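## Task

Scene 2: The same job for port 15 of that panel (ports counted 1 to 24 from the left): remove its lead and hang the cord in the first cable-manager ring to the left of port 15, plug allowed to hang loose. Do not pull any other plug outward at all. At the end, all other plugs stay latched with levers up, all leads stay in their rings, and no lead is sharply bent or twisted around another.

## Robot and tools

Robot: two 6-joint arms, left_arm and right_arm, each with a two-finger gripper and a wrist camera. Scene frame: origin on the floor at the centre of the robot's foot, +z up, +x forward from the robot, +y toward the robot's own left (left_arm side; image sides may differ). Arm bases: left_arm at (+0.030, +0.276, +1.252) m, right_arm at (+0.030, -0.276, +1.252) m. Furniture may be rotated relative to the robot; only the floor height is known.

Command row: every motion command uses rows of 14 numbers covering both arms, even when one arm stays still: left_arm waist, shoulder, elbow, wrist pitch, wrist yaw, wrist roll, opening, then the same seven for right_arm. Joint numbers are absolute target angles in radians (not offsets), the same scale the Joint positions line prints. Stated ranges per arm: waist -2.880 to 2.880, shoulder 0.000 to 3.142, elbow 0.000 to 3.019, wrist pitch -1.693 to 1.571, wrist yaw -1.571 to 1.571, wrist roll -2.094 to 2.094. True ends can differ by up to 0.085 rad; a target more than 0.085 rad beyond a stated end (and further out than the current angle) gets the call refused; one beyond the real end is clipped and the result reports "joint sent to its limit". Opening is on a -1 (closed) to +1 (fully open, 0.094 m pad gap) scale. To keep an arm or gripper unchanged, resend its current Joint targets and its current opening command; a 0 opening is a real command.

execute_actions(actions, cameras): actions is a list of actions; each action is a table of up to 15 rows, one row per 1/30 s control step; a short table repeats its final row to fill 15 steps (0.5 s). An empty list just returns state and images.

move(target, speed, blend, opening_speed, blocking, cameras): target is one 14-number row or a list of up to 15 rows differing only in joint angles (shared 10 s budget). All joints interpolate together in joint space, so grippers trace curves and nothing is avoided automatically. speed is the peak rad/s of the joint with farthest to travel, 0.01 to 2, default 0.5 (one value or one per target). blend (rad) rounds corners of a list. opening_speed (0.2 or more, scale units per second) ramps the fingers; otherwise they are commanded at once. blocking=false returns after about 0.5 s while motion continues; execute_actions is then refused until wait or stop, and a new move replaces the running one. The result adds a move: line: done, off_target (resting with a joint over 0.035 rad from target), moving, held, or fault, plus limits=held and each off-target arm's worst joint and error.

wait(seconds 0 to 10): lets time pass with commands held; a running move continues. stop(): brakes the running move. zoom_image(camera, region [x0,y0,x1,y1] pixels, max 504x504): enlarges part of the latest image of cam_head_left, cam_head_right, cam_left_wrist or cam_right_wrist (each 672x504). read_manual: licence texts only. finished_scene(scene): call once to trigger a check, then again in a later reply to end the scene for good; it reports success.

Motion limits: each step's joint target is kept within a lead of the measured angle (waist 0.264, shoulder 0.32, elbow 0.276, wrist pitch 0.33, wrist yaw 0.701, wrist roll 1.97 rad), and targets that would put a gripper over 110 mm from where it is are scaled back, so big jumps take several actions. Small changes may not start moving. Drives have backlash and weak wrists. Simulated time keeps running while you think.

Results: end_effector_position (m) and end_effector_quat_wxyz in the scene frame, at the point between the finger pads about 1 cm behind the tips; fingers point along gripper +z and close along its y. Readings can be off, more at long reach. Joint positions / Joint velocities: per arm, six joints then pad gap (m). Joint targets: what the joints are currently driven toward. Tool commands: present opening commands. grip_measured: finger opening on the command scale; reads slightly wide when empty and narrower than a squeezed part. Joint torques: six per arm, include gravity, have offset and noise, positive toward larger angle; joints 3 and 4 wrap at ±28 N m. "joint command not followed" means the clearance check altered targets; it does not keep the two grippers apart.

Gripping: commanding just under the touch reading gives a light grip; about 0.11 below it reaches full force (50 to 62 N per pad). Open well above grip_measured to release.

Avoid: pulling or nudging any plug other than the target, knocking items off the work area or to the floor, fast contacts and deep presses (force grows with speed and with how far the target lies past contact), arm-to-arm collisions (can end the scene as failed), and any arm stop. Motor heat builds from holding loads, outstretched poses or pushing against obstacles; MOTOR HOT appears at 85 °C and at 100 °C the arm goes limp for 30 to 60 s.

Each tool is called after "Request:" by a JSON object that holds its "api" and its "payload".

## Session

Request:
{"api": "execute_actions", "payload": {"actions": []}}

Request:
{"api": "zoom_image", "payload": {"camera": "cam_head_left", "region": [230, 255, 410, 360]}}

Request:
{"api": "zoom_image", "payload": {"camera": "cam_head_right", "region": [205, 255, 385, 360]}}

Scene clock: 0.00 s.
left_arm: end_effector_position=(+0.4686, +0.2865, +1.1549) grip_measured=+1.000 end_effector_quat_wxyz=(+0.029, -0.609, +0.746, +0.270) | right_arm: end_effector_position=(+0.5188, +0.1311, +1.0207) grip_measured=+1.000 end_effector_quat_wxyz=(-0.497, +0.537, -0.681, +0.019)
Joint positions: left_arm=[-2.048 1.603 1.08 -1.07 -0.587 -1.694 0.094] | right_arm=[2.508 2.298 1.027 1.045 0.159 -1.035 0.094]
Joint velocities: left_arm=[-0.015 -0.005 -0.002 0.002 0.007 -0.037 0] | right_arm=[-0.005 0.005 -0.022 0.007 -0.081 0.081 0]
Joint torques (N m): no reading
Heat: left arm: hottest shoulder 40 °C; right arm: hottest shoulder 34 °C.
Joint targets: left_arm=[-2.049 1.596 1.095 -1.072 -0.588 -1.694] | right_arm=[2.507 2.300 1.031 1.049 0.159 -1.035]
Tool commands: left_gripper/opening=+1.0 right_gripper/opening=+1.0

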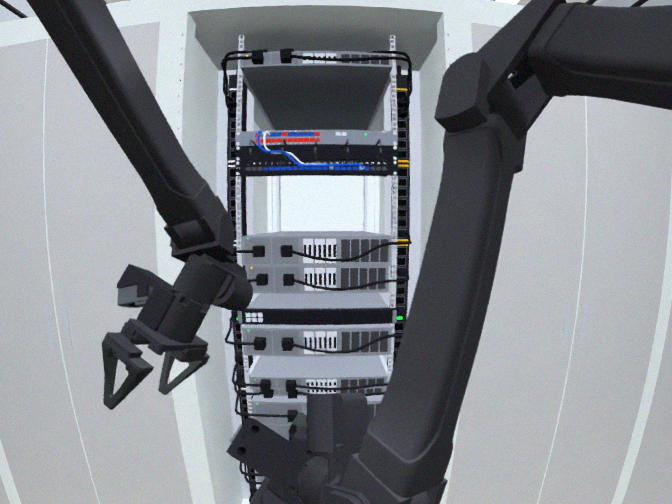

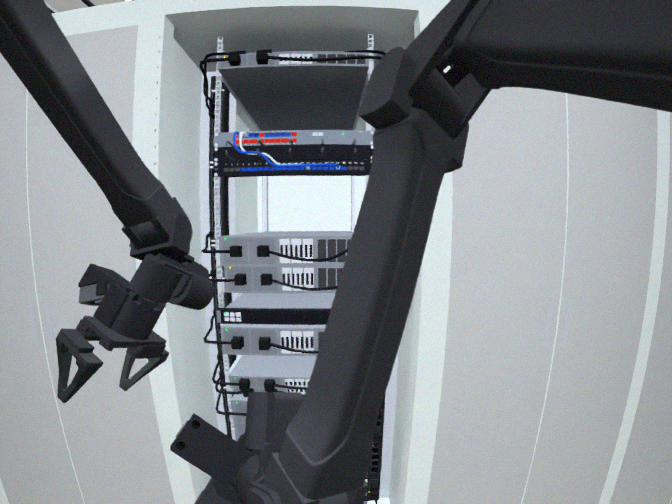

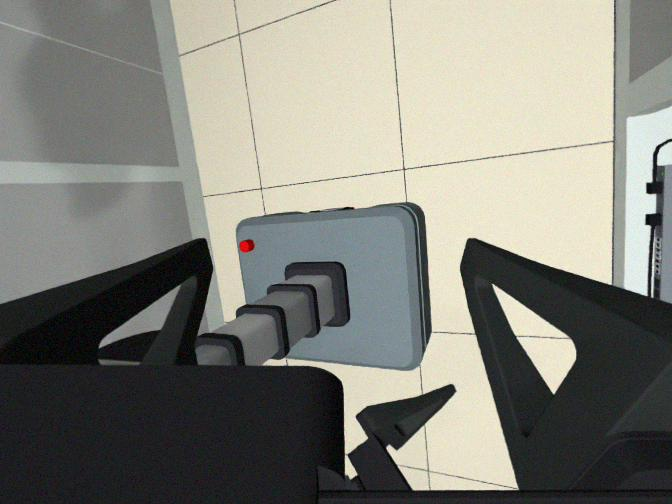

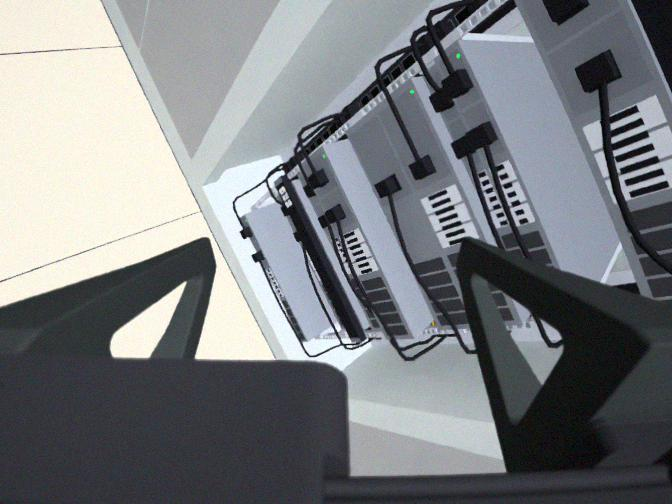

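Scaled by 2.800 from the camera's 672x504 image, which has a finer 960x720 frame.

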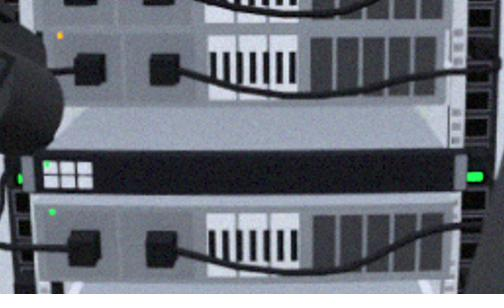

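Scaled by 2.800 from the camera's 672x504 image, which has a finer 960x720 frame.

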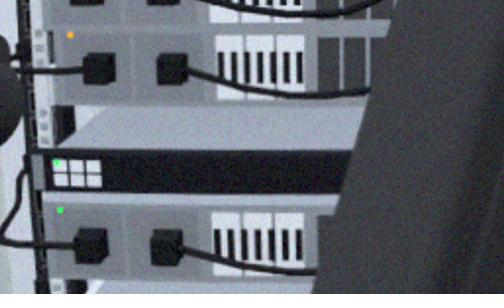

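Request:
{"api": "zoom_image", "payload": {"camera": "cam_head_left", "region": [230, 120, 350, 185]}}

Request:
{"api": "zoom_image", "payload": {"camera": "cam_head_left", "region": [310, 120, 430, 185]}}

Request:
{"api": "zoom_image", "payload": {"camera": "cam_head_right", "region": [205, 120, 325, 185]}}

Scaled by 4.200 from the camera's 672x504 image, which has a finer 960x720 frame.

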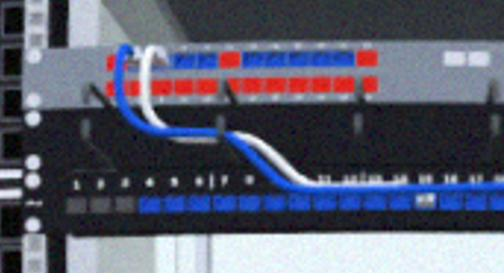

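Scaled by 4.200 from the camera's 672x504 image, which has a finer 960x720 frame.

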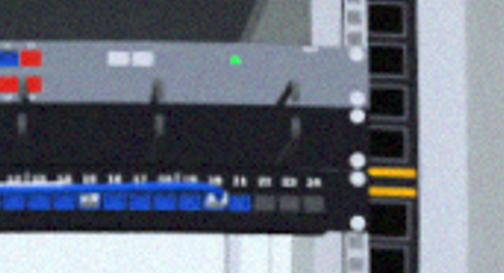

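Scaled by 4.200 from the camera's 672x504 image, which has a finer 960x720 frame.

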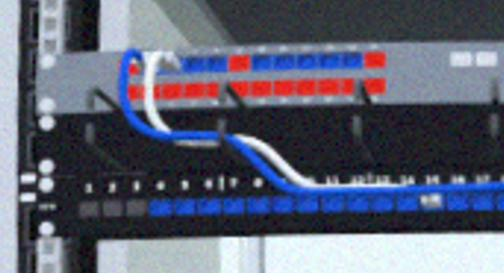

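Request:
{"api": "move", "payload": {"target": [-1.8,1.534,1.1,-1.024,0,0,0,2.661,1.704,1.655,0.627,0.69,-0.528,0], "speed": 0.7}}

Request:
{"api": "zoom_image", "payload": {"camera": "cam_right_wrist", "region": [60, 0, 564, 378]}}

Scene clock: 46.67 s.
left_arm: end_effector_position=(+0.4573, +0.2846, +1.1437) grip_measured=+0.003 end_effector_quat_wxyz=(-0.106, -0.440, +0.866, +0.212) | right_arm: end_effector_position=(+0.6171, +0.1445, +1.1131) grip_measured=+0.002 end_effector_quat_wxyz=(-0.554, +0.440, -0.705, +0.057)
Joint positions: left_arm=[-1.985 1.603 1.08 -1.07 -0.402 -1.165 0.047] | right_arm=[2.523 2.164 1.149 0.972 0.28 -0.949 0.047]
Joint velocities: left_arm=[-0.005 -0.005 -0.002 0.012 -0.037 0.051 0] | right_arm=[-0.005 -0.015 0.007 -0.027 0.007 0.022 0]
Joint torques (N m): left_arm=[-1.03 -17.67 5.98 0.23 -0.06 -0.11] | right_arm=[5.6 -14.62 3.11 2.36 -0.35 -0.05]
Heat: left arm: hottest shoulder 41 °C; right arm: hottest shoulder 37 °C.
Joint targets: left_arm=[-1.968 1.576 1.096 -1.056 -0.399 -1.150] | right_arm=[2.519 2.190 1.144 0.976 0.277 -0.956]
move: held (right_arm; a check stopped the path), off_target (left_arm; braked when a check withheld steps of right_arm); limits=held; left_arm: the wrist roll is farthest, 1.165 rad from its target; right_arm: the elbow is farthest, 0.506 rad from its target
joint command not followed: on one or more control steps a check withheld the commanded joint targets of the right arm, and it was not sent them on those steps.
cause: the commanded joint targets, or the way to them, would bring a part of the robot too close to another arm (this arm's wrist camera and the left arm's wrist (the part past joint 4), along the way the arms are being sent, or toward where that arm still pushes).

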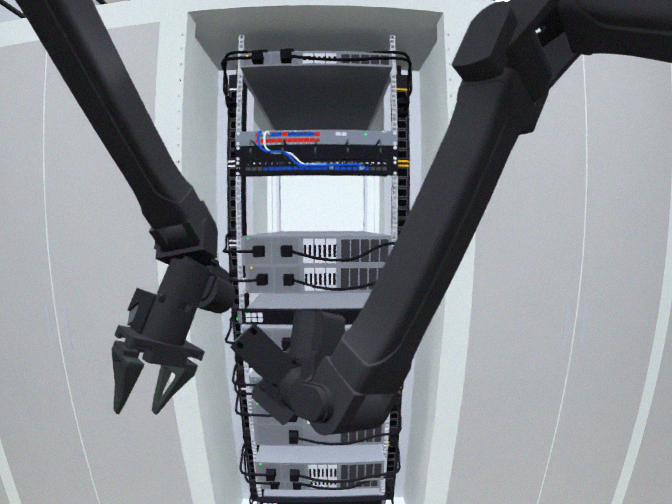

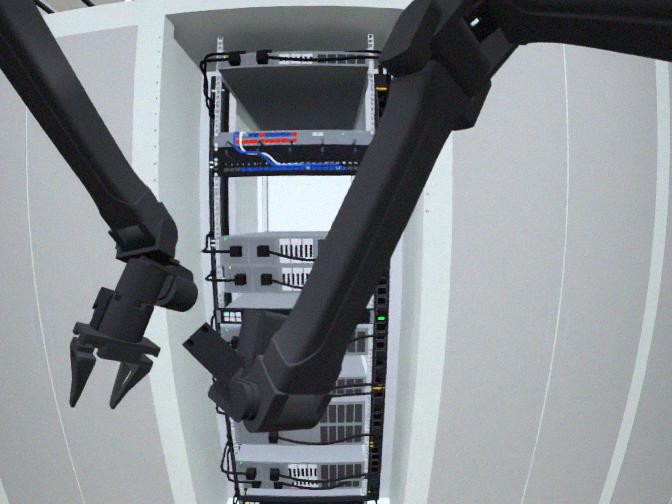

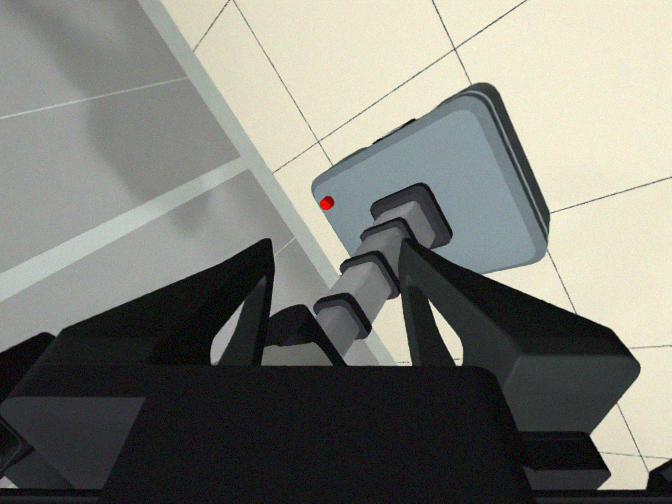

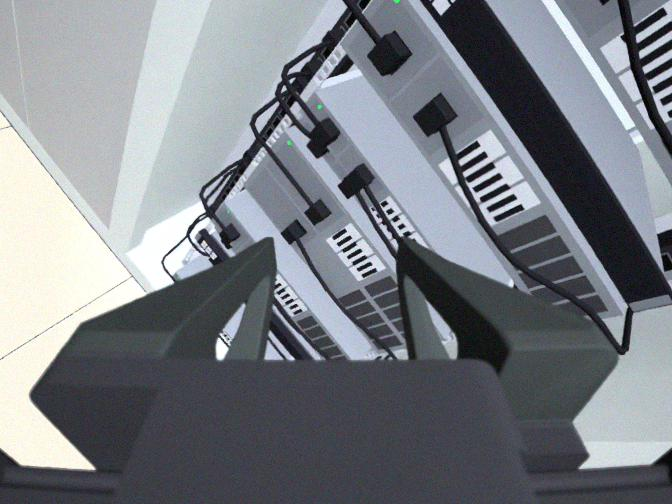

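Scaled by 1.000.

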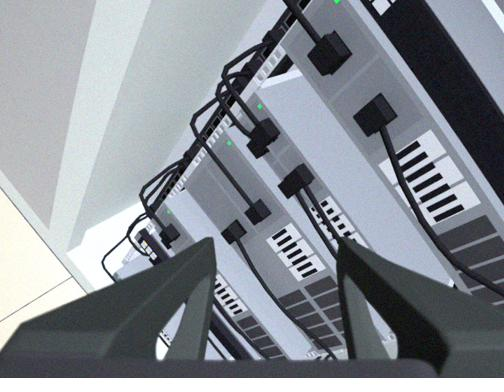

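Move left clear first, then right.

Request:
{"api": "move", "payload": {"target": [-1.65,1.5,1.1,-1.024,0,0,0,2.521,2.18,1.146,0.975,0.277,-0.956,0], "speed": 0.7, "cameras": ["cam_head_left"]}}

Request:
{"api": "move", "payload": {"target": [[-1.65,1.5,1.1,-1.024,0,0,0,2.4,1.9,1.3,0.8,0.5,-0.6,0],[-1.65,1.5,1.1,-1.024,0,0,0,2.661,1.704,1.655,0.627,0.69,-0.528,0]], "speed": 0.7}}

Request:
{"api": "zoom_image", "payload": {"camera": "cam_right_wrist", "region": [60, 0, 564, 378]}}

Scene clock: 56.00 s.
left_arm: end_effector_position=(+0.4605, +0.3595, +1.1514) grip_measured=+0.003 end_effector_quat_wxyz=(-0.181, -0.104, +0.977, -0.032) | right_arm: end_effector_position=(+0.6171, +0.1445, +1.1131) grip_measured=+0.002 end_effector_quat_wxyz=(-0.554, +0.440, -0.705, +0.057)
Joint positions: left_arm=[-1.664 1.528 1.08 -1.039 -0.009 -0.023 0.047] | right_arm=[2.523 2.164 1.149 0.972 0.28 -0.949 0.047]
Joint velocities: left_arm=[-0.005 -0.005 -0.017 0.002 -0.007 -0.081 0.001] | right_arm=[-0.015 0.005 0.007 0.007 0.007 -0.022 -0.001]
Joint torques (N m): left_arm=[0.73 -17.67 6.78 0.43 0.16 -0.07] | right_arm=[6.01 -15.62 3.15 2.28 -0.33 -0.01]
Heat: left arm: hottest shoulder 41 °C; right arm: hottest shoulder 37 °C.
Joint targets: left_arm=[-1.651 1.501 1.100 -1.024 -0.006 -0.009] | right_arm=[2.521 2.180 1.146 0.975 0.277 -0.956]
move: done
Images, in order (width x height): cam_head_left 672x504.

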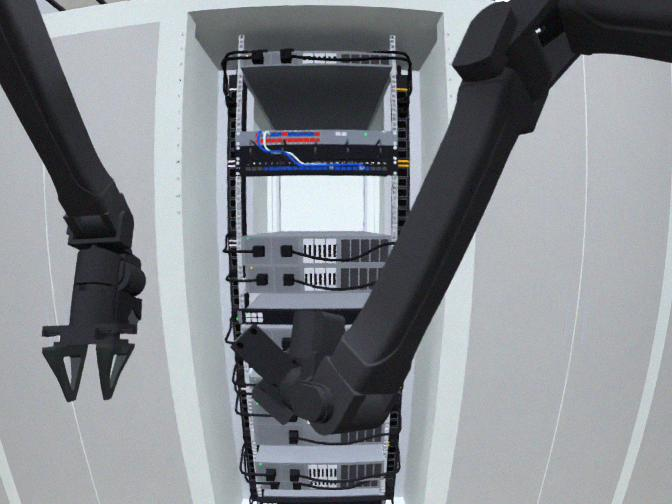

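Scene clock: 58.17 s.
left_arm: end_effector_position=(+0.4607, +0.3585, +1.1515) grip_measured=+0.003 end_effector_quat_wxyz=(-0.181, -0.100, +0.978, -0.036) | right_arm: end_effector_position=(+0.7919, +0.0910, +1.5785) grip_measured=+0.002 end_effector_quat_wxyz=(+0.700, -0.016, +0.714, -0.009)
Joint positions: left_arm=[-1.664 1.528 1.08 -1.039 -0.003 -0.014 0.047] | right_arm=[2.655 1.704 1.613 0.64 0.687 -0.542 0.047]
Joint velocities: left_arm=[-0.005 -0.005 0.012 -0.007 0.022 -0.066 -0.001] | right_arm=[-0.005 -0.005 -0.012 0.012 0.022 -0.022 0]
Joint torques (N m): left_arm=[0.38 -17.55 6.79 0.31 0.12 -0.08] | right_arm=[7.18 -17.73 11.63 1.13 -0.17 0.13]
Heat: left arm: hottest shoulder 42 °C; right arm: hottest shoulder 37 °C.
Joint targets: left_arm=[-1.650 1.500 1.100 -1.024 0.000 -0.001] | right_arm=[2.662 1.704 1.656 0.626 0.691 -0.528]
move: off_target (right_arm); right_arm: the elbow is farthest, 0.042 rad from its target

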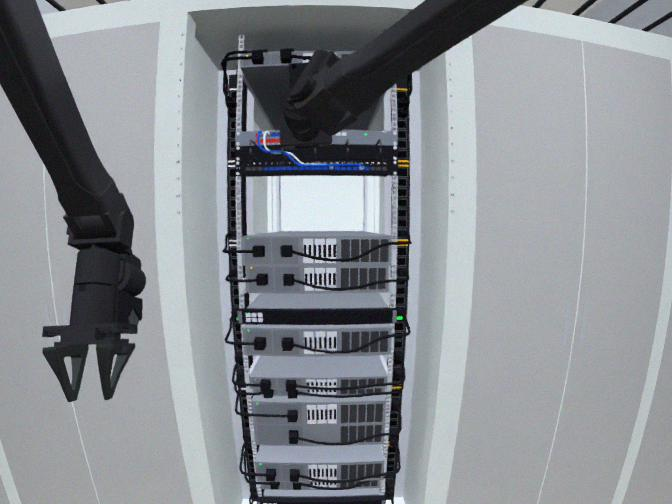

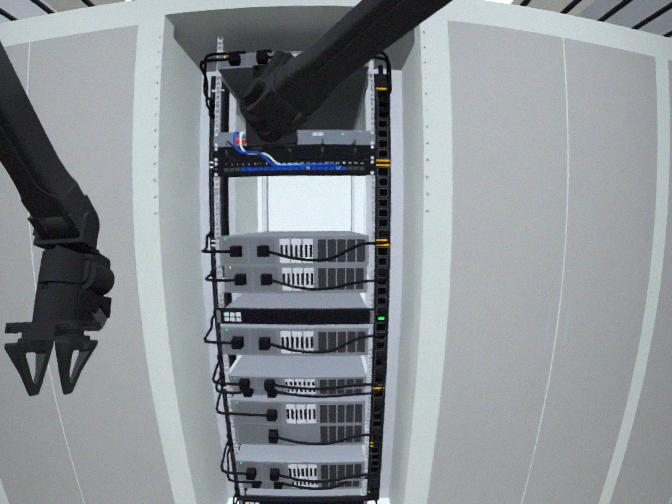

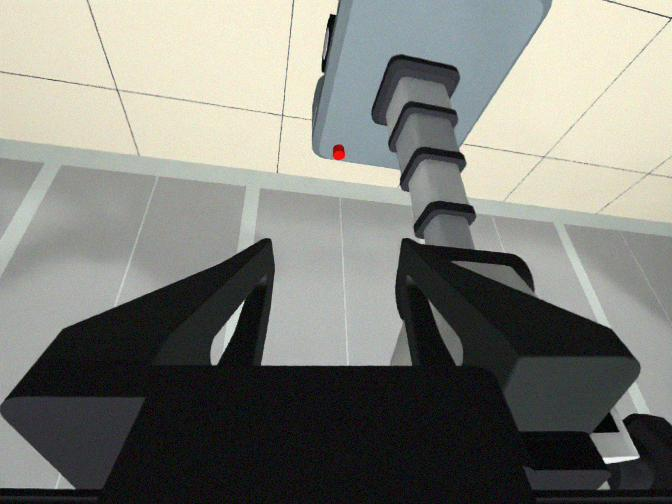

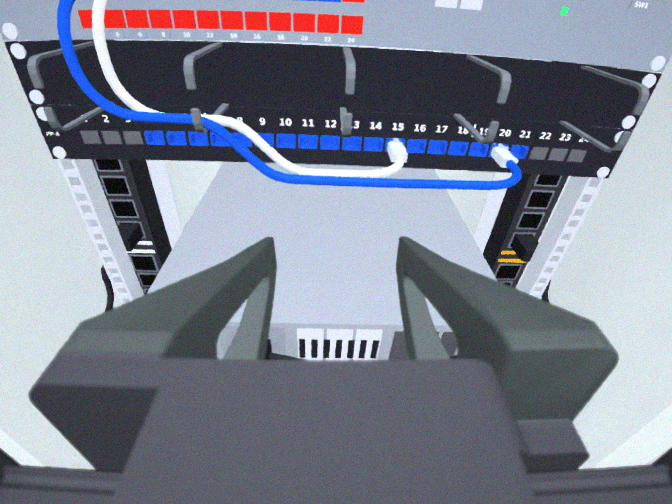

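Scaled by 1.000.

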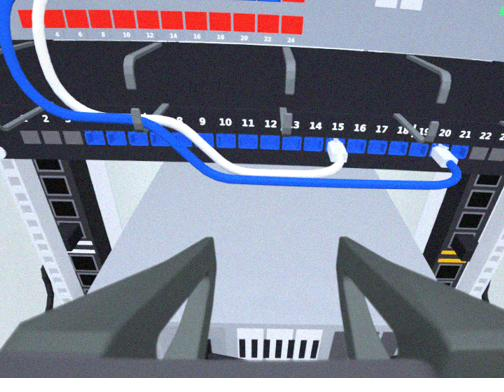

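Request:
{"api": "execute_actions", "payload": {"actions": []}}

Scene clock: 114.07 s.
left_arm: end_effector_position=(+0.4607, +0.3585, +1.1515) grip_measured=+0.003 end_effector_quat_wxyz=(-0.181, -0.100, +0.978, -0.036) | right_arm: end_effector_position=(+0.7919, +0.0910, +1.5785) grip_measured=+0.002 end_effector_quat_wxyz=(+0.700, -0.015, +0.714, -0.008)
Joint positions: left_arm=[-1.664 1.528 1.08 -1.039 -0.003 -0.014 0.047] | right_arm=[2.655 1.704 1.613 0.64 0.687 -0.541 0.047]
Joint velocities: left_arm=[-0.005 -0.015 -0.002 0.012 -0.037 0.051 -0.001] | right_arm=[-0.005 -0.015 -0.007 -0.002 0.007 -0.007 0]
Joint torques (N m): left_arm=[0.38 -18.37 6.86 0.43 0.14 -0.06] | right_arm=[6.12 -17.67 11.6 1.21 -0.2 0.12]
Heat: left arm: hottest shoulder 44 °C; right arm: hottest elbow 45 °C.
Joint targets: left_arm=[-1.650 1.500 1.100 -1.024 0.000 -0.001] | right_arm=[2.662 1.704 1.656 0.626 0.691 -0.528]
Tool commands: left_gripper/opening=+0.0 right_gripper/opening=+0.0

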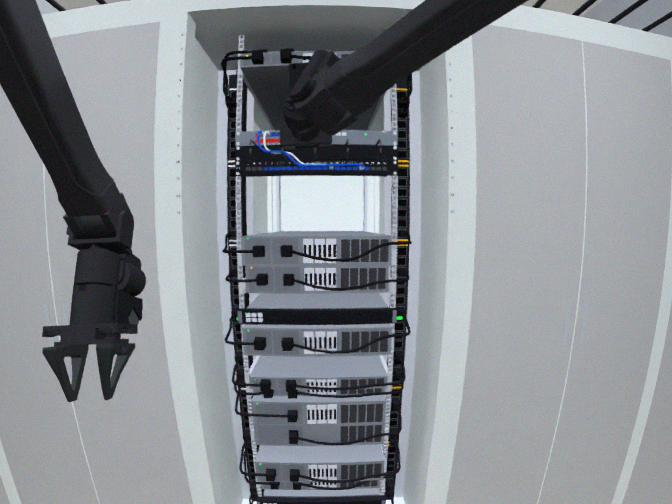

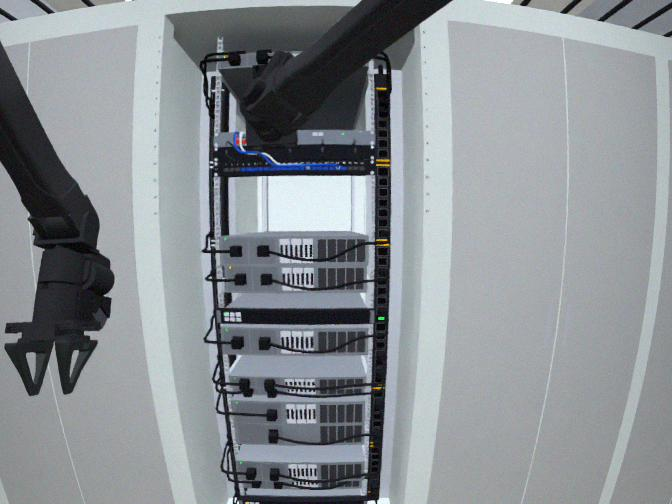

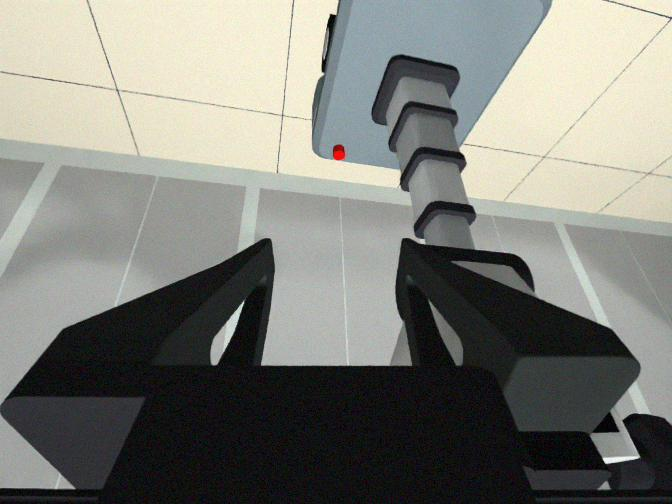

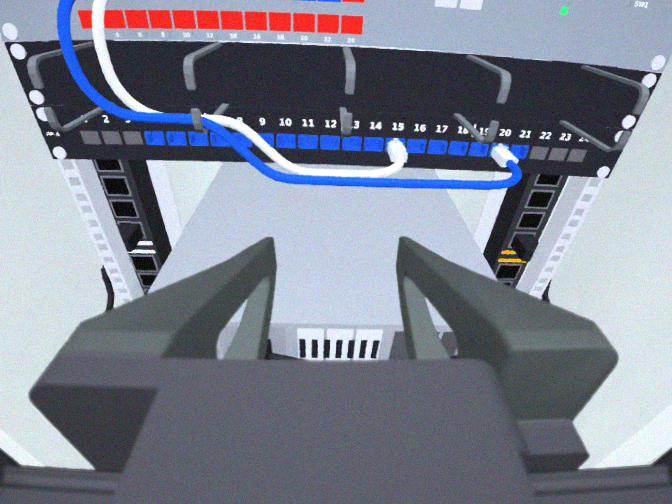

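Request:
{"api": "zoom_image", "payload": {"camera": "cam_right_wrist", "region": [40, 10, 340, 210]}}

Request:
{"api": "zoom_image", "payload": {"camera": "cam_right_wrist", "region": [300, 40, 540, 200]}}

Request:
{"api": "zoom_image", "payload": {"camera": "cam_head_left", "region": [220, 110, 420, 200]}}

Scaled by 1.680 from the camera's 672x504 image, which has a finer 960x720 frame.

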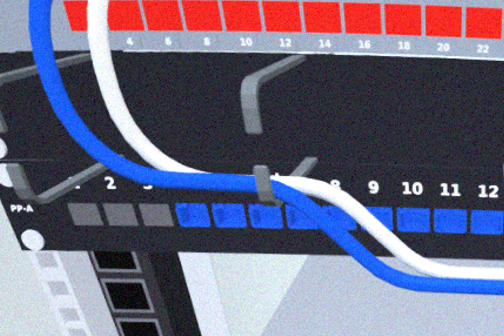

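Scaled by 2.100 from the camera's 672x504 image, which has a finer 960x720 frame.

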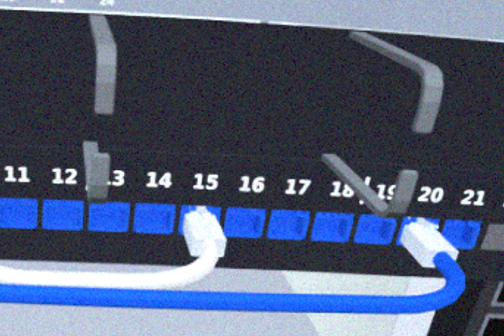

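Scaled by 2.520 from the camera's 672x504 image, which has a finer 960x720 frame.

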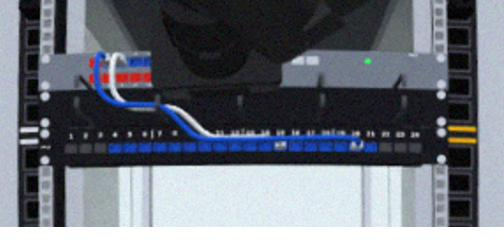

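Request:
{"api": "move", "payload": {"target": [-1.65,1.5,1.1,-1.024,0,0,0,2.528,1.755,1.71,0.597,0.577,1.129,-0.3]}}

Scene clock: 165.60 s.
left_arm: end_effector_position=(+0.4607, +0.3585, +1.1515) grip_measured=+0.003 end_effector_quat_wxyz=(-0.181, -0.099, +0.978, -0.036) | right_arm: end_effector_position=(+0.8374, +0.0520, +1.5586) grip_measured=-0.298 end_effector_quat_wxyz=(+0.497, +0.497, +0.500, +0.506)
Joint positions: left_arm=[-1.664 1.528 1.08 -1.039 -0.003 -0.013 0.047] | right_arm=[2.546 1.727 1.651 0.611 0.581 1.122 0.033]
Joint velocities: left_arm=[-0.005 -0.005 -0.002 -0.007 0.007 -0.037 0] | right_arm=[-0.005 0.005 0.007 -0.002 -0.007 -0.11 -0.001]
Joint torques (N m): left_arm=[0.56 -17.73 6.74 0.42 0.15 -0.05] | right_arm=[4.42 -16.5 12.4 1.33 -0.53 0.04]
Heat: left arm: hottest shoulder 44 °C; right arm: hottest elbow 49 °C.
Joint targets: left_arm=[-1.650 1.500 1.100 -1.024 0.000 0.001] | right_arm=[2.528 1.755 1.709 0.597 0.577 1.137]
move: off_target (right_arm); right_arm: the elbow is farthest, 0.059 rad from its target

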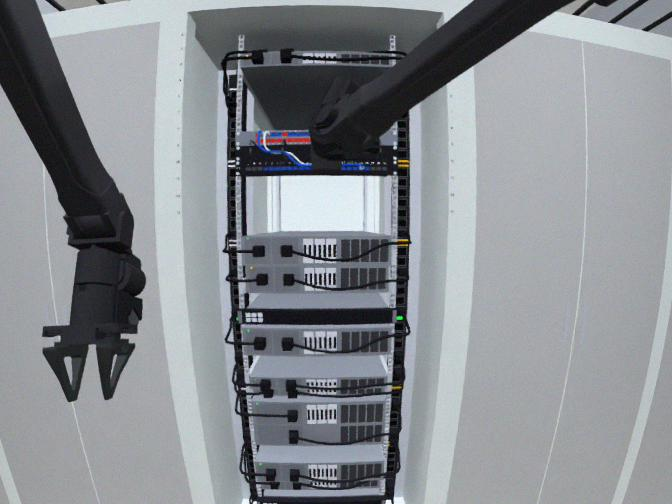

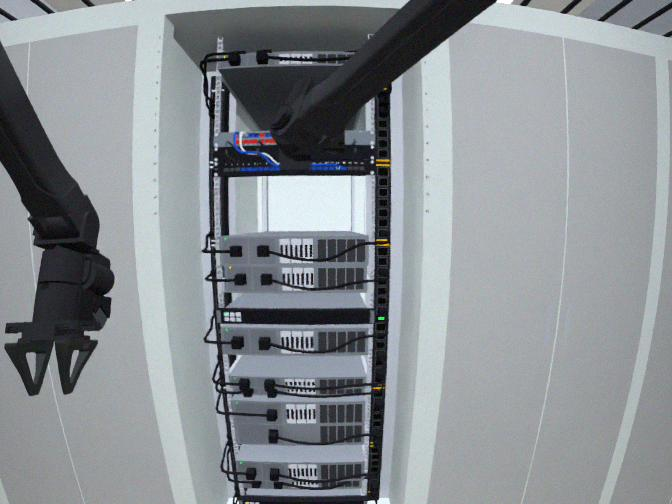

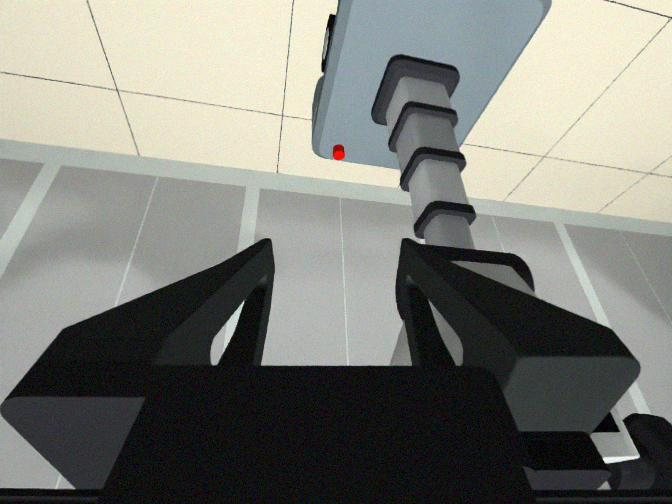

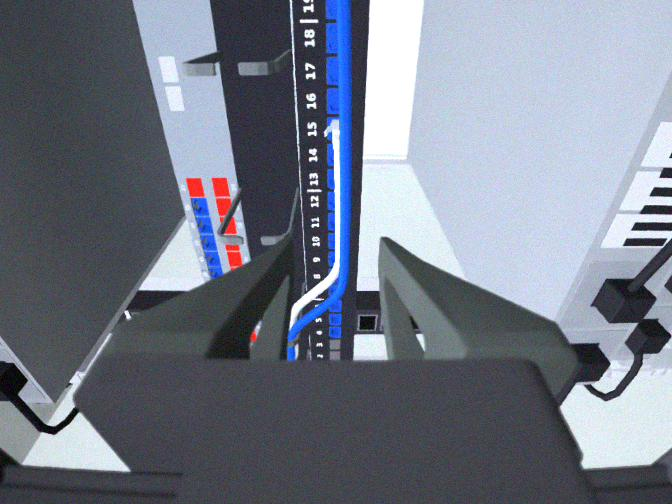

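Request:
{"api": "zoom_image", "payload": {"camera": "cam_right_wrist", "region": [250, 60, 420, 220]}}

Request:
{"api": "zoom_image", "payload": {"camera": "cam_head_right", "region": [260, 120, 400, 190]}}

Scaled by 2.965 from the camera's 672x504 image, which has a finer 960x720 frame.

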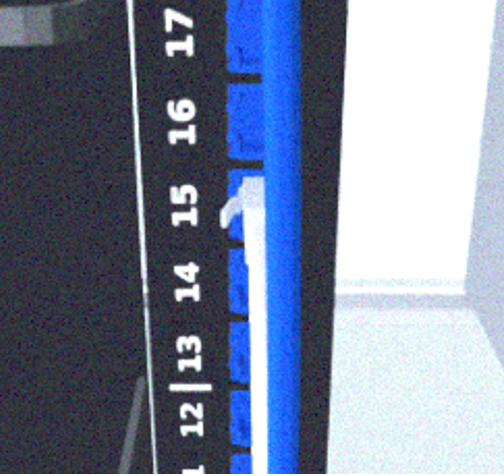

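Scaled by 3.600 from the camera's 672x504 image, which has a finer 960x720 frame.

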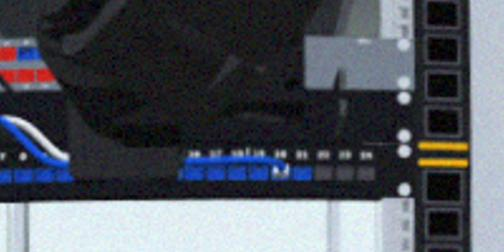

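Request:
{"api": "move", "payload": {"target": [-2.176,1.32,1.27,0.52,-0.265,-1.31,-0.5,2.528,1.755,1.71,0.597,0.577,1.129,-0.4]}}

Scene clock: 242.87 s.
left_arm: end_effector_position=(+0.8012, +0.1878, +1.5115) grip_measured=-0.497 end_effector_quat_wxyz=(-0.483, +0.508, -0.539, +0.466) | right_arm: end_effector_position=(+0.8374, +0.0520, +1.5586) grip_measured=-0.398 end_effector_quat_wxyz=(+0.497, +0.498, +0.499, +0.506)
Joint positions: left_arm=[-2.158 1.342 1.213 0.478 -0.262 -1.295 0.024] | right_arm=[2.546 1.727 1.651 0.611 0.581 1.124 0.028]
Joint velocities: left_arm=[-0.005 -0.015 -0.002 -0.002 -0.037 0.051 -0.001] | right_arm=[0.005 -0.005 0.027 0.002 -0.007 -0.051 0]
Joint torques (N m): left_arm=[-3.9 -18.43 13.82 2.89 0.03 -0.23] | right_arm=[4.42 -16.21 12.92 1.22 -0.48 -0.06]
Heat: left arm: hottest shoulder 45 °C; right arm: hottest elbow 54 °C.
Joint targets: left_arm=[-2.175 1.319 1.269 0.507 -0.265 -1.310] | right_arm=[2.528 1.755 1.710 0.597 0.577 1.129]
move: off_target (left_arm, right_arm); left_arm: the elbow is farthest, 0.057 rad from its target; right_arm: the elbow is farthest, 0.059 rad from its target

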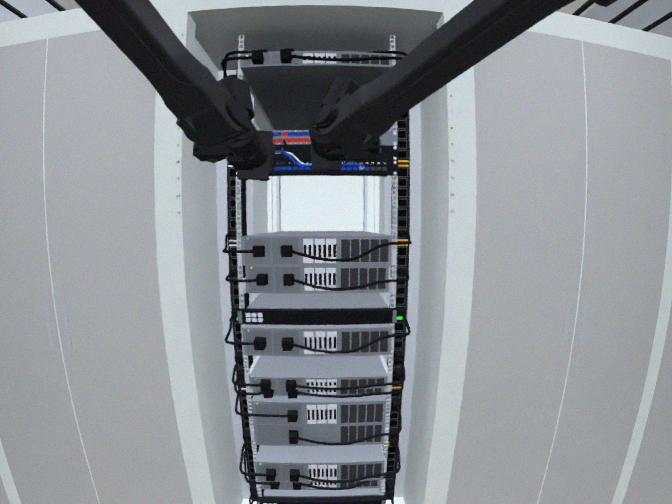

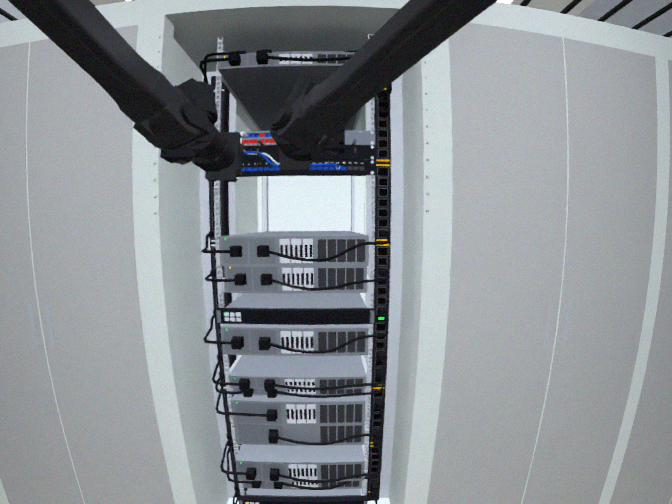

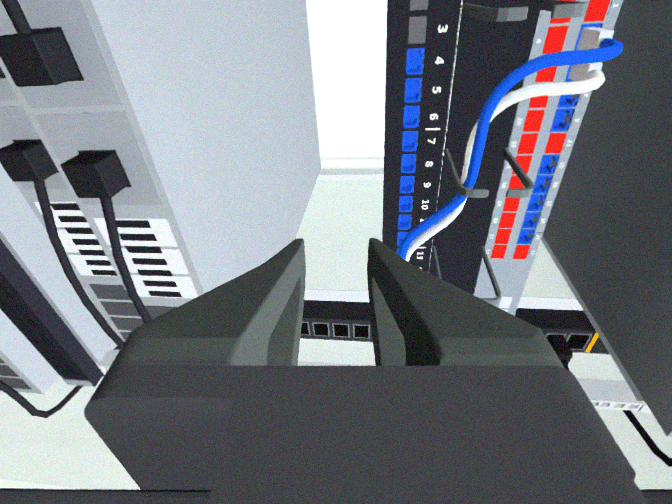

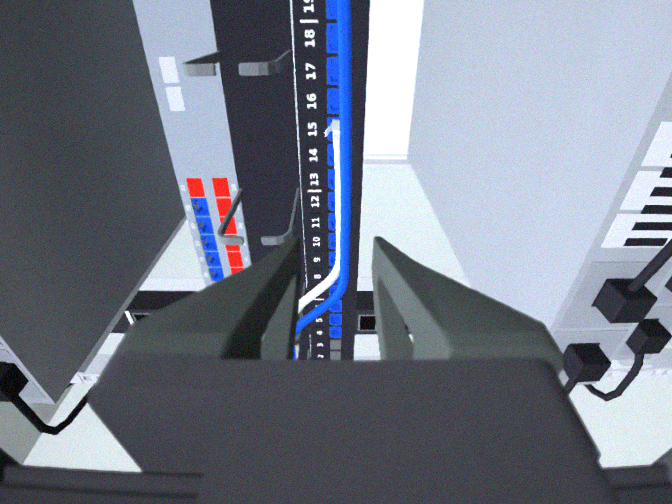

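Request:
{"api": "move", "payload": {"target": [[-2.176,1.32,1.27,0.52,-0.265,-1.31,-0.5,2.553,1.71,1.755,0.534,0.607,1.108,-0.4],[-2.176,1.32,1.27,0.52,-0.265,-1.31,-0.5,2.485,1.865,2.005,0.402,0.552,1.146,-0.4]], "speed": 0.35}}

Scene clock: 280.80 s.
left_arm: end_effector_position=(+0.8016, +0.1885, +1.5147) grip_measured=-0.497 end_effector_quat_wxyz=(-0.486, +0.508, -0.534, +0.470) | right_arm: end_effector_position=(+0.9038, +0.0491, +1.5809) grip_measured=-0.398 end_effector_quat_wxyz=(+0.503, +0.497, +0.503, +0.496)
Joint positions: left_arm=[-2.158 1.342 1.213 0.492 -0.262 -1.297 0.024] | right_arm=[2.5 1.845 1.947 0.416 0.555 1.131 0.028]
Joint velocities: left_arm=[-0.015 -0.005 -0.007 0.002 -0.022 0.066 0.001] | right_arm=[-0.005 -0.005 -0.007 -0.007 0.051 -0.007 0]
Joint torques (N m): left_arm=[-4.01 -18.43 13.76 2.84 0.05 -0.23] | right_arm=[4.72 -19.37 13.24 1.43 -0.42 0.08]
Heat: left arm: hottest shoulder 47 °C; right arm: hottest elbow 55 °C.
Joint targets: left_arm=[-2.176 1.320 1.270 0.520 -0.265 -1.311] | right_arm=[2.485 1.865 2.006 0.403 0.551 1.146]
move: off_target (left_arm, right_arm); left_arm: the elbow is farthest, 0.057 rad from its target; right_arm: the elbow is farthest, 0.058 rad from its target

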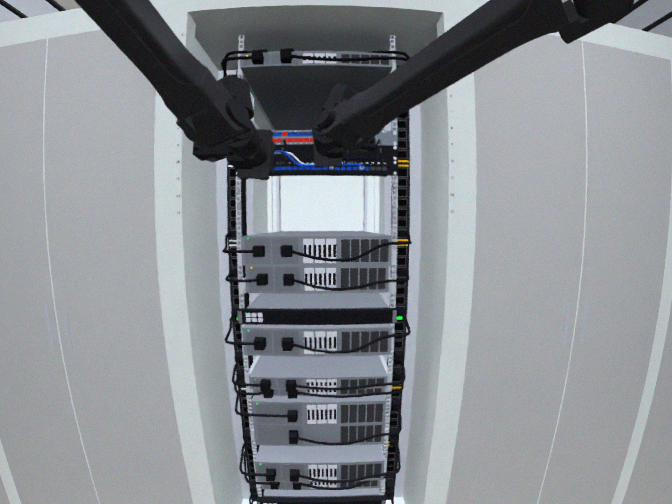

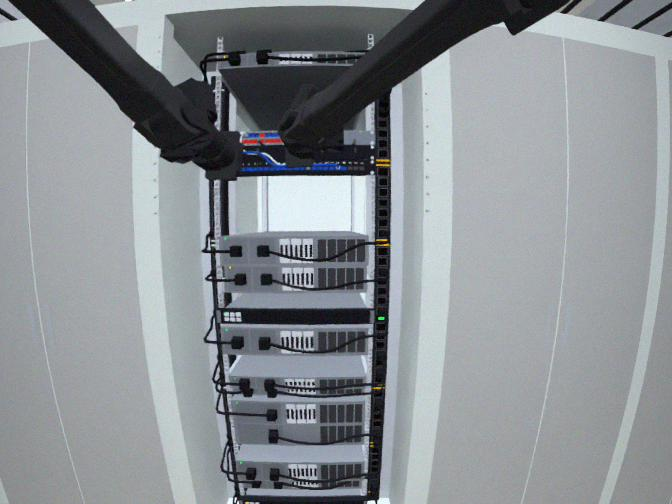

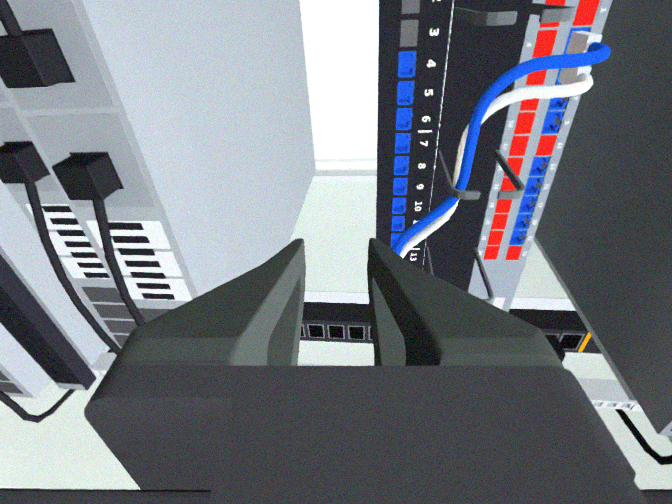

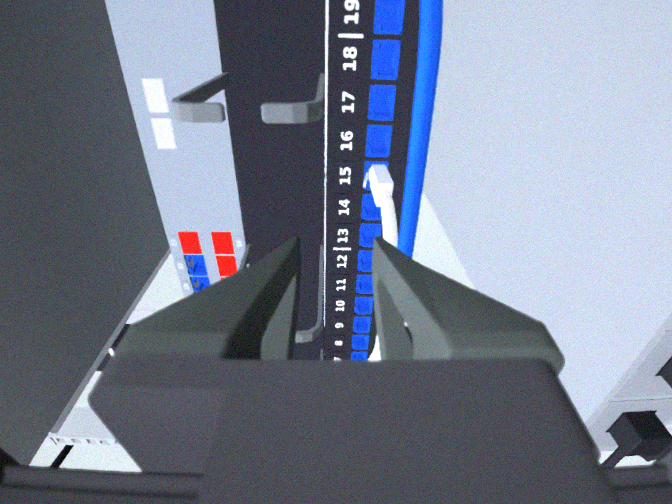

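Request:
{"api": "move", "payload": {"target": [-2.176,1.32,1.27,0.52,-0.265,-1.31,-0.5,2.468,1.866,2.016,0.388,0.538,1.152,-0.4], "speed": 0.2, "cameras": ["cam_right_wrist"]}}

Scene clock: 347.63 s.
left_arm: end_effector_position=(+0.8015, +0.1888, +1.5147) grip_measured=-0.497 end_effector_quat_wxyz=(-0.487, +0.508, -0.534, +0.470) | right_arm: end_effector_position=(+0.9101, +0.0408, +1.5804) grip_measured=-0.398 end_effector_quat_wxyz=(+0.504, +0.497, +0.504, +0.495)
Joint positions: left_arm=[-2.158 1.342 1.213 0.492 -0.264 -1.297 0.024] | right_arm=[2.485 1.845 1.956 0.402 0.543 1.137 0.028]
Joint velocities: left_arm=[0.005 0.005 -0.002 -0.012 -0.051 0.051 -0.001] | right_arm=[-0.005 -0.005 0.007 0.002 0.066 -0.051 0.001]
Joint torques (N m): left_arm=[-4.13 -18.78 13.86 2.81 0.05 -0.25] | right_arm=[3.84 -19.19 13.22 1.46 -0.42 0.02]
Heat: left arm: hottest elbow 49 °C; right arm: hottest elbow 59 °C.
Joint targets: left_arm=[-2.176 1.320 1.270 0.520 -0.266 -1.310] | right_arm=[2.468 1.866 2.016 0.388 0.539 1.152]
move: off_target (left_arm, right_arm); left_arm: the elbow is farthest, 0.057 rad from its target; right_arm: the elbow is farthest, 0.060 rad from its target
Images, in order (width x height): cam_right_wrist 672x504.

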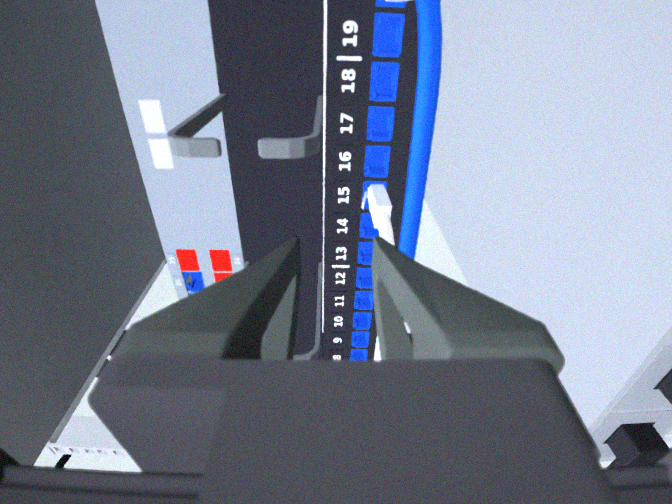

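Request:
{"api": "move", "payload": {"target": [-2.176,1.32,1.27,0.52,-0.265,-1.31,-0.5,2.455,1.885,1.97,0.438,0.526,1.145,-0.4], "speed": 0.1, "cameras": ["cam_right_wrist"]}}

Scene clock: 355.63 s.
left_arm: end_effector_position=(+0.8015, +0.1888, +1.5147) grip_measured=-0.497 end_effector_quat_wxyz=(-0.487, +0.508, -0.534, +0.470) | right_arm: end_effector_position=(+0.9141, +0.0389, +1.5730) grip_measured=-0.398 end_effector_quat_wxyz=(+0.506, +0.494, +0.503, +0.497)
Joint positions: left_arm=[-2.158 1.342 1.213 0.492 -0.264 -1.297 0.024] | right_arm=[2.474 1.856 1.956 0.416 0.529 1.139 0.028]
Joint velocities: left_arm=[-0.015 0.005 0.007 0.002 -0.007 -0.007 0] | right_arm=[-0.005 -0.005 0.007 -0.002 -0.022 0.037 0]
Joint torques (N m): left_arm=[-4.01 -18.37 13.74 2.74 0.14 -0.25] | right_arm=[4.48 -18.67 9.84 2.82 -0.38 -0.06]
Heat: left arm: hottest elbow 49 °C; right arm: hottest elbow 57 °C.
Joint targets: left_arm=[-2.176 1.320 1.270 0.520 -0.265 -1.310] | right_arm=[2.455 1.885 1.970 0.437 0.525 1.146]
move: off_target (left_arm); left_arm: the elbow is farthest, 0.057 rad from its target
Images, in order (width x height): cam_right_wrist 672x504.

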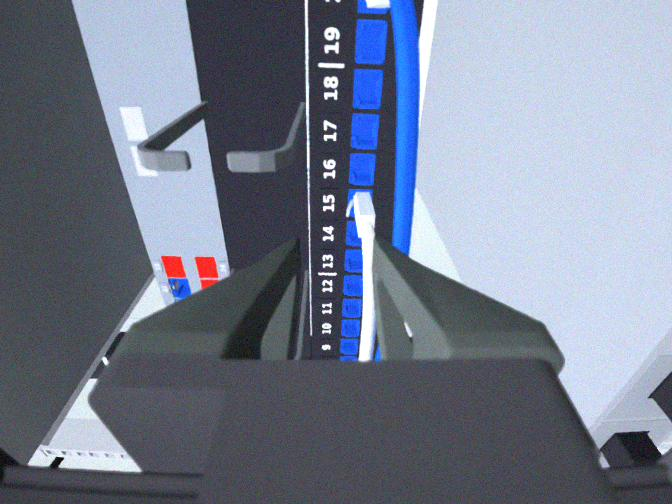

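Request:
{"api": "move", "payload": {"target": [-2.176,1.32,1.27,0.52,-0.265,-1.31,-0.5,2.455,1.88,1.93,0.44,0.526,1.145,-0.4], "speed": 0.1, "cameras": ["cam_right_wrist"]}}

Scene clock: 362.40 s.
left_arm: end_effector_position=(+0.8015, +0.1888, +1.5147) grip_measured=-0.497 end_effector_quat_wxyz=(-0.487, +0.508, -0.534, +0.470) | right_arm: end_effector_position=(+0.9115, +0.0416, +1.5628) grip_measured=-0.398 end_effector_quat_wxyz=(+0.503, +0.494, +0.509, +0.493)
Joint positions: left_arm=[-2.158 1.342 1.213 0.492 -0.264 -1.297 0.024] | right_arm=[2.474 1.856 1.936 0.421 0.529 1.139 0.028]
Joint velocities: left_arm=[-0.005 -0.015 -0.017 0.002 -0.022 0.022 0.001] | right_arm=[-0.015 0.005 -0.007 -0.002 -0.007 -0.007 0]
Joint torques (N m): left_arm=[-4.31 -18.61 13.71 2.86 0.11 -0.22] | right_arm=[4.48 -19.02 8.77 2.81 -0.39 -0.1]
Heat: left arm: hottest elbow 50 °C; right arm: hottest elbow 55 °C.
Joint targets: left_arm=[-2.176 1.320 1.270 0.520 -0.265 -1.310] | right_arm=[2.455 1.880 1.929 0.441 0.526 1.145]
move: off_target (left_arm); left_arm: the elbow is farthest, 0.057 rad from its target
Images, in order (width x height): cam_right_wrist 672x504.

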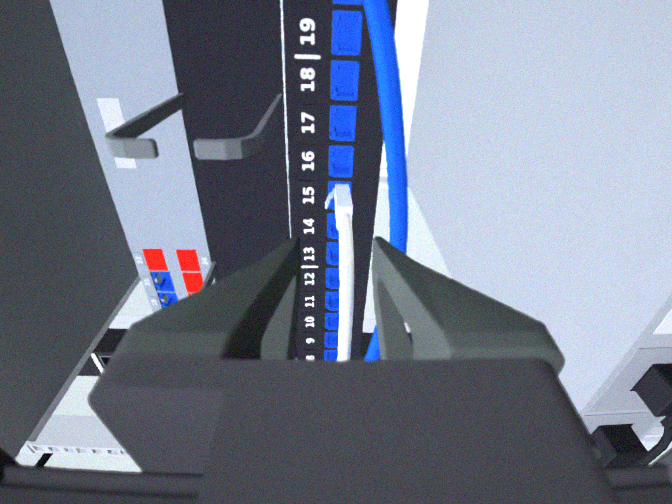

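Request:
{"api": "move", "payload": {"target": [-2.176,1.32,1.27,0.52,-0.265,-1.31,-0.5,2.441,1.925,2.06,0.38,0.514,1.163,-0.4], "speed": 0.15, "cameras": ["cam_right_wrist"]}}

Scene clock: 378.33 s.
left_arm: end_effector_position=(+0.8015, +0.1888, +1.5147) grip_measured=-0.497 end_effector_quat_wxyz=(-0.487, +0.508, -0.534, +0.470) | right_arm: end_effector_position=(+0.9255, +0.0417, +1.5642) grip_measured=-0.398 end_effector_quat_wxyz=(+0.504, +0.494, +0.505, +0.497)
Joint positions: left_arm=[-2.158 1.342 1.213 0.492 -0.264 -1.297 0.024] | right_arm=[2.464 1.891 2.002 0.396 0.516 1.148 0.028]
Joint velocities: left_arm=[-0.005 0.005 0.012 0.012 0.007 -0.051 -0.001] | right_arm=[-0.005 0.015 0.012 -0.032 -0.037 0.022 0]
Joint torques (N m): left_arm=[-3.9 -18.61 13.78 2.8 0.09 -0.23] | right_arm=[3.6 -19.19 13.22 1.32 -0.38 0]
Heat: left arm: hottest elbow 50 °C; right arm: hottest elbow 54 °C.
Joint targets: left_arm=[-2.176 1.320 1.270 0.520 -0.265 -1.310] | right_arm=[2.441 1.926 2.061 0.380 0.514 1.163]
move: off_target (left_arm, right_arm); left_arm: the elbow is farthest, 0.057 rad from its target; right_arm: the elbow is farthest, 0.058 rad from its target
Images, in order (width x height): cam_right_wrist 672x504.

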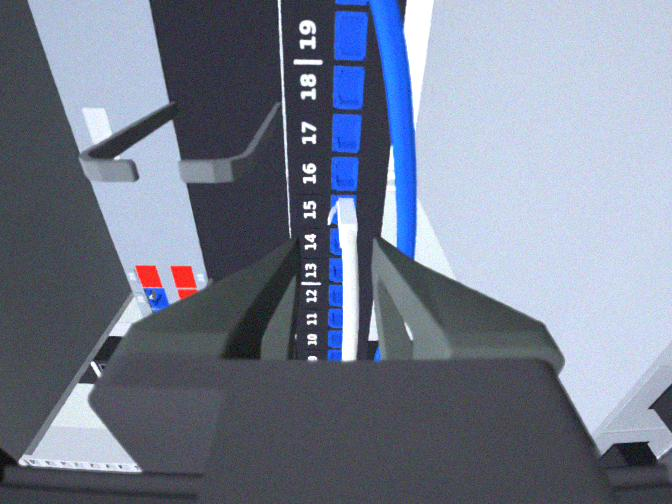

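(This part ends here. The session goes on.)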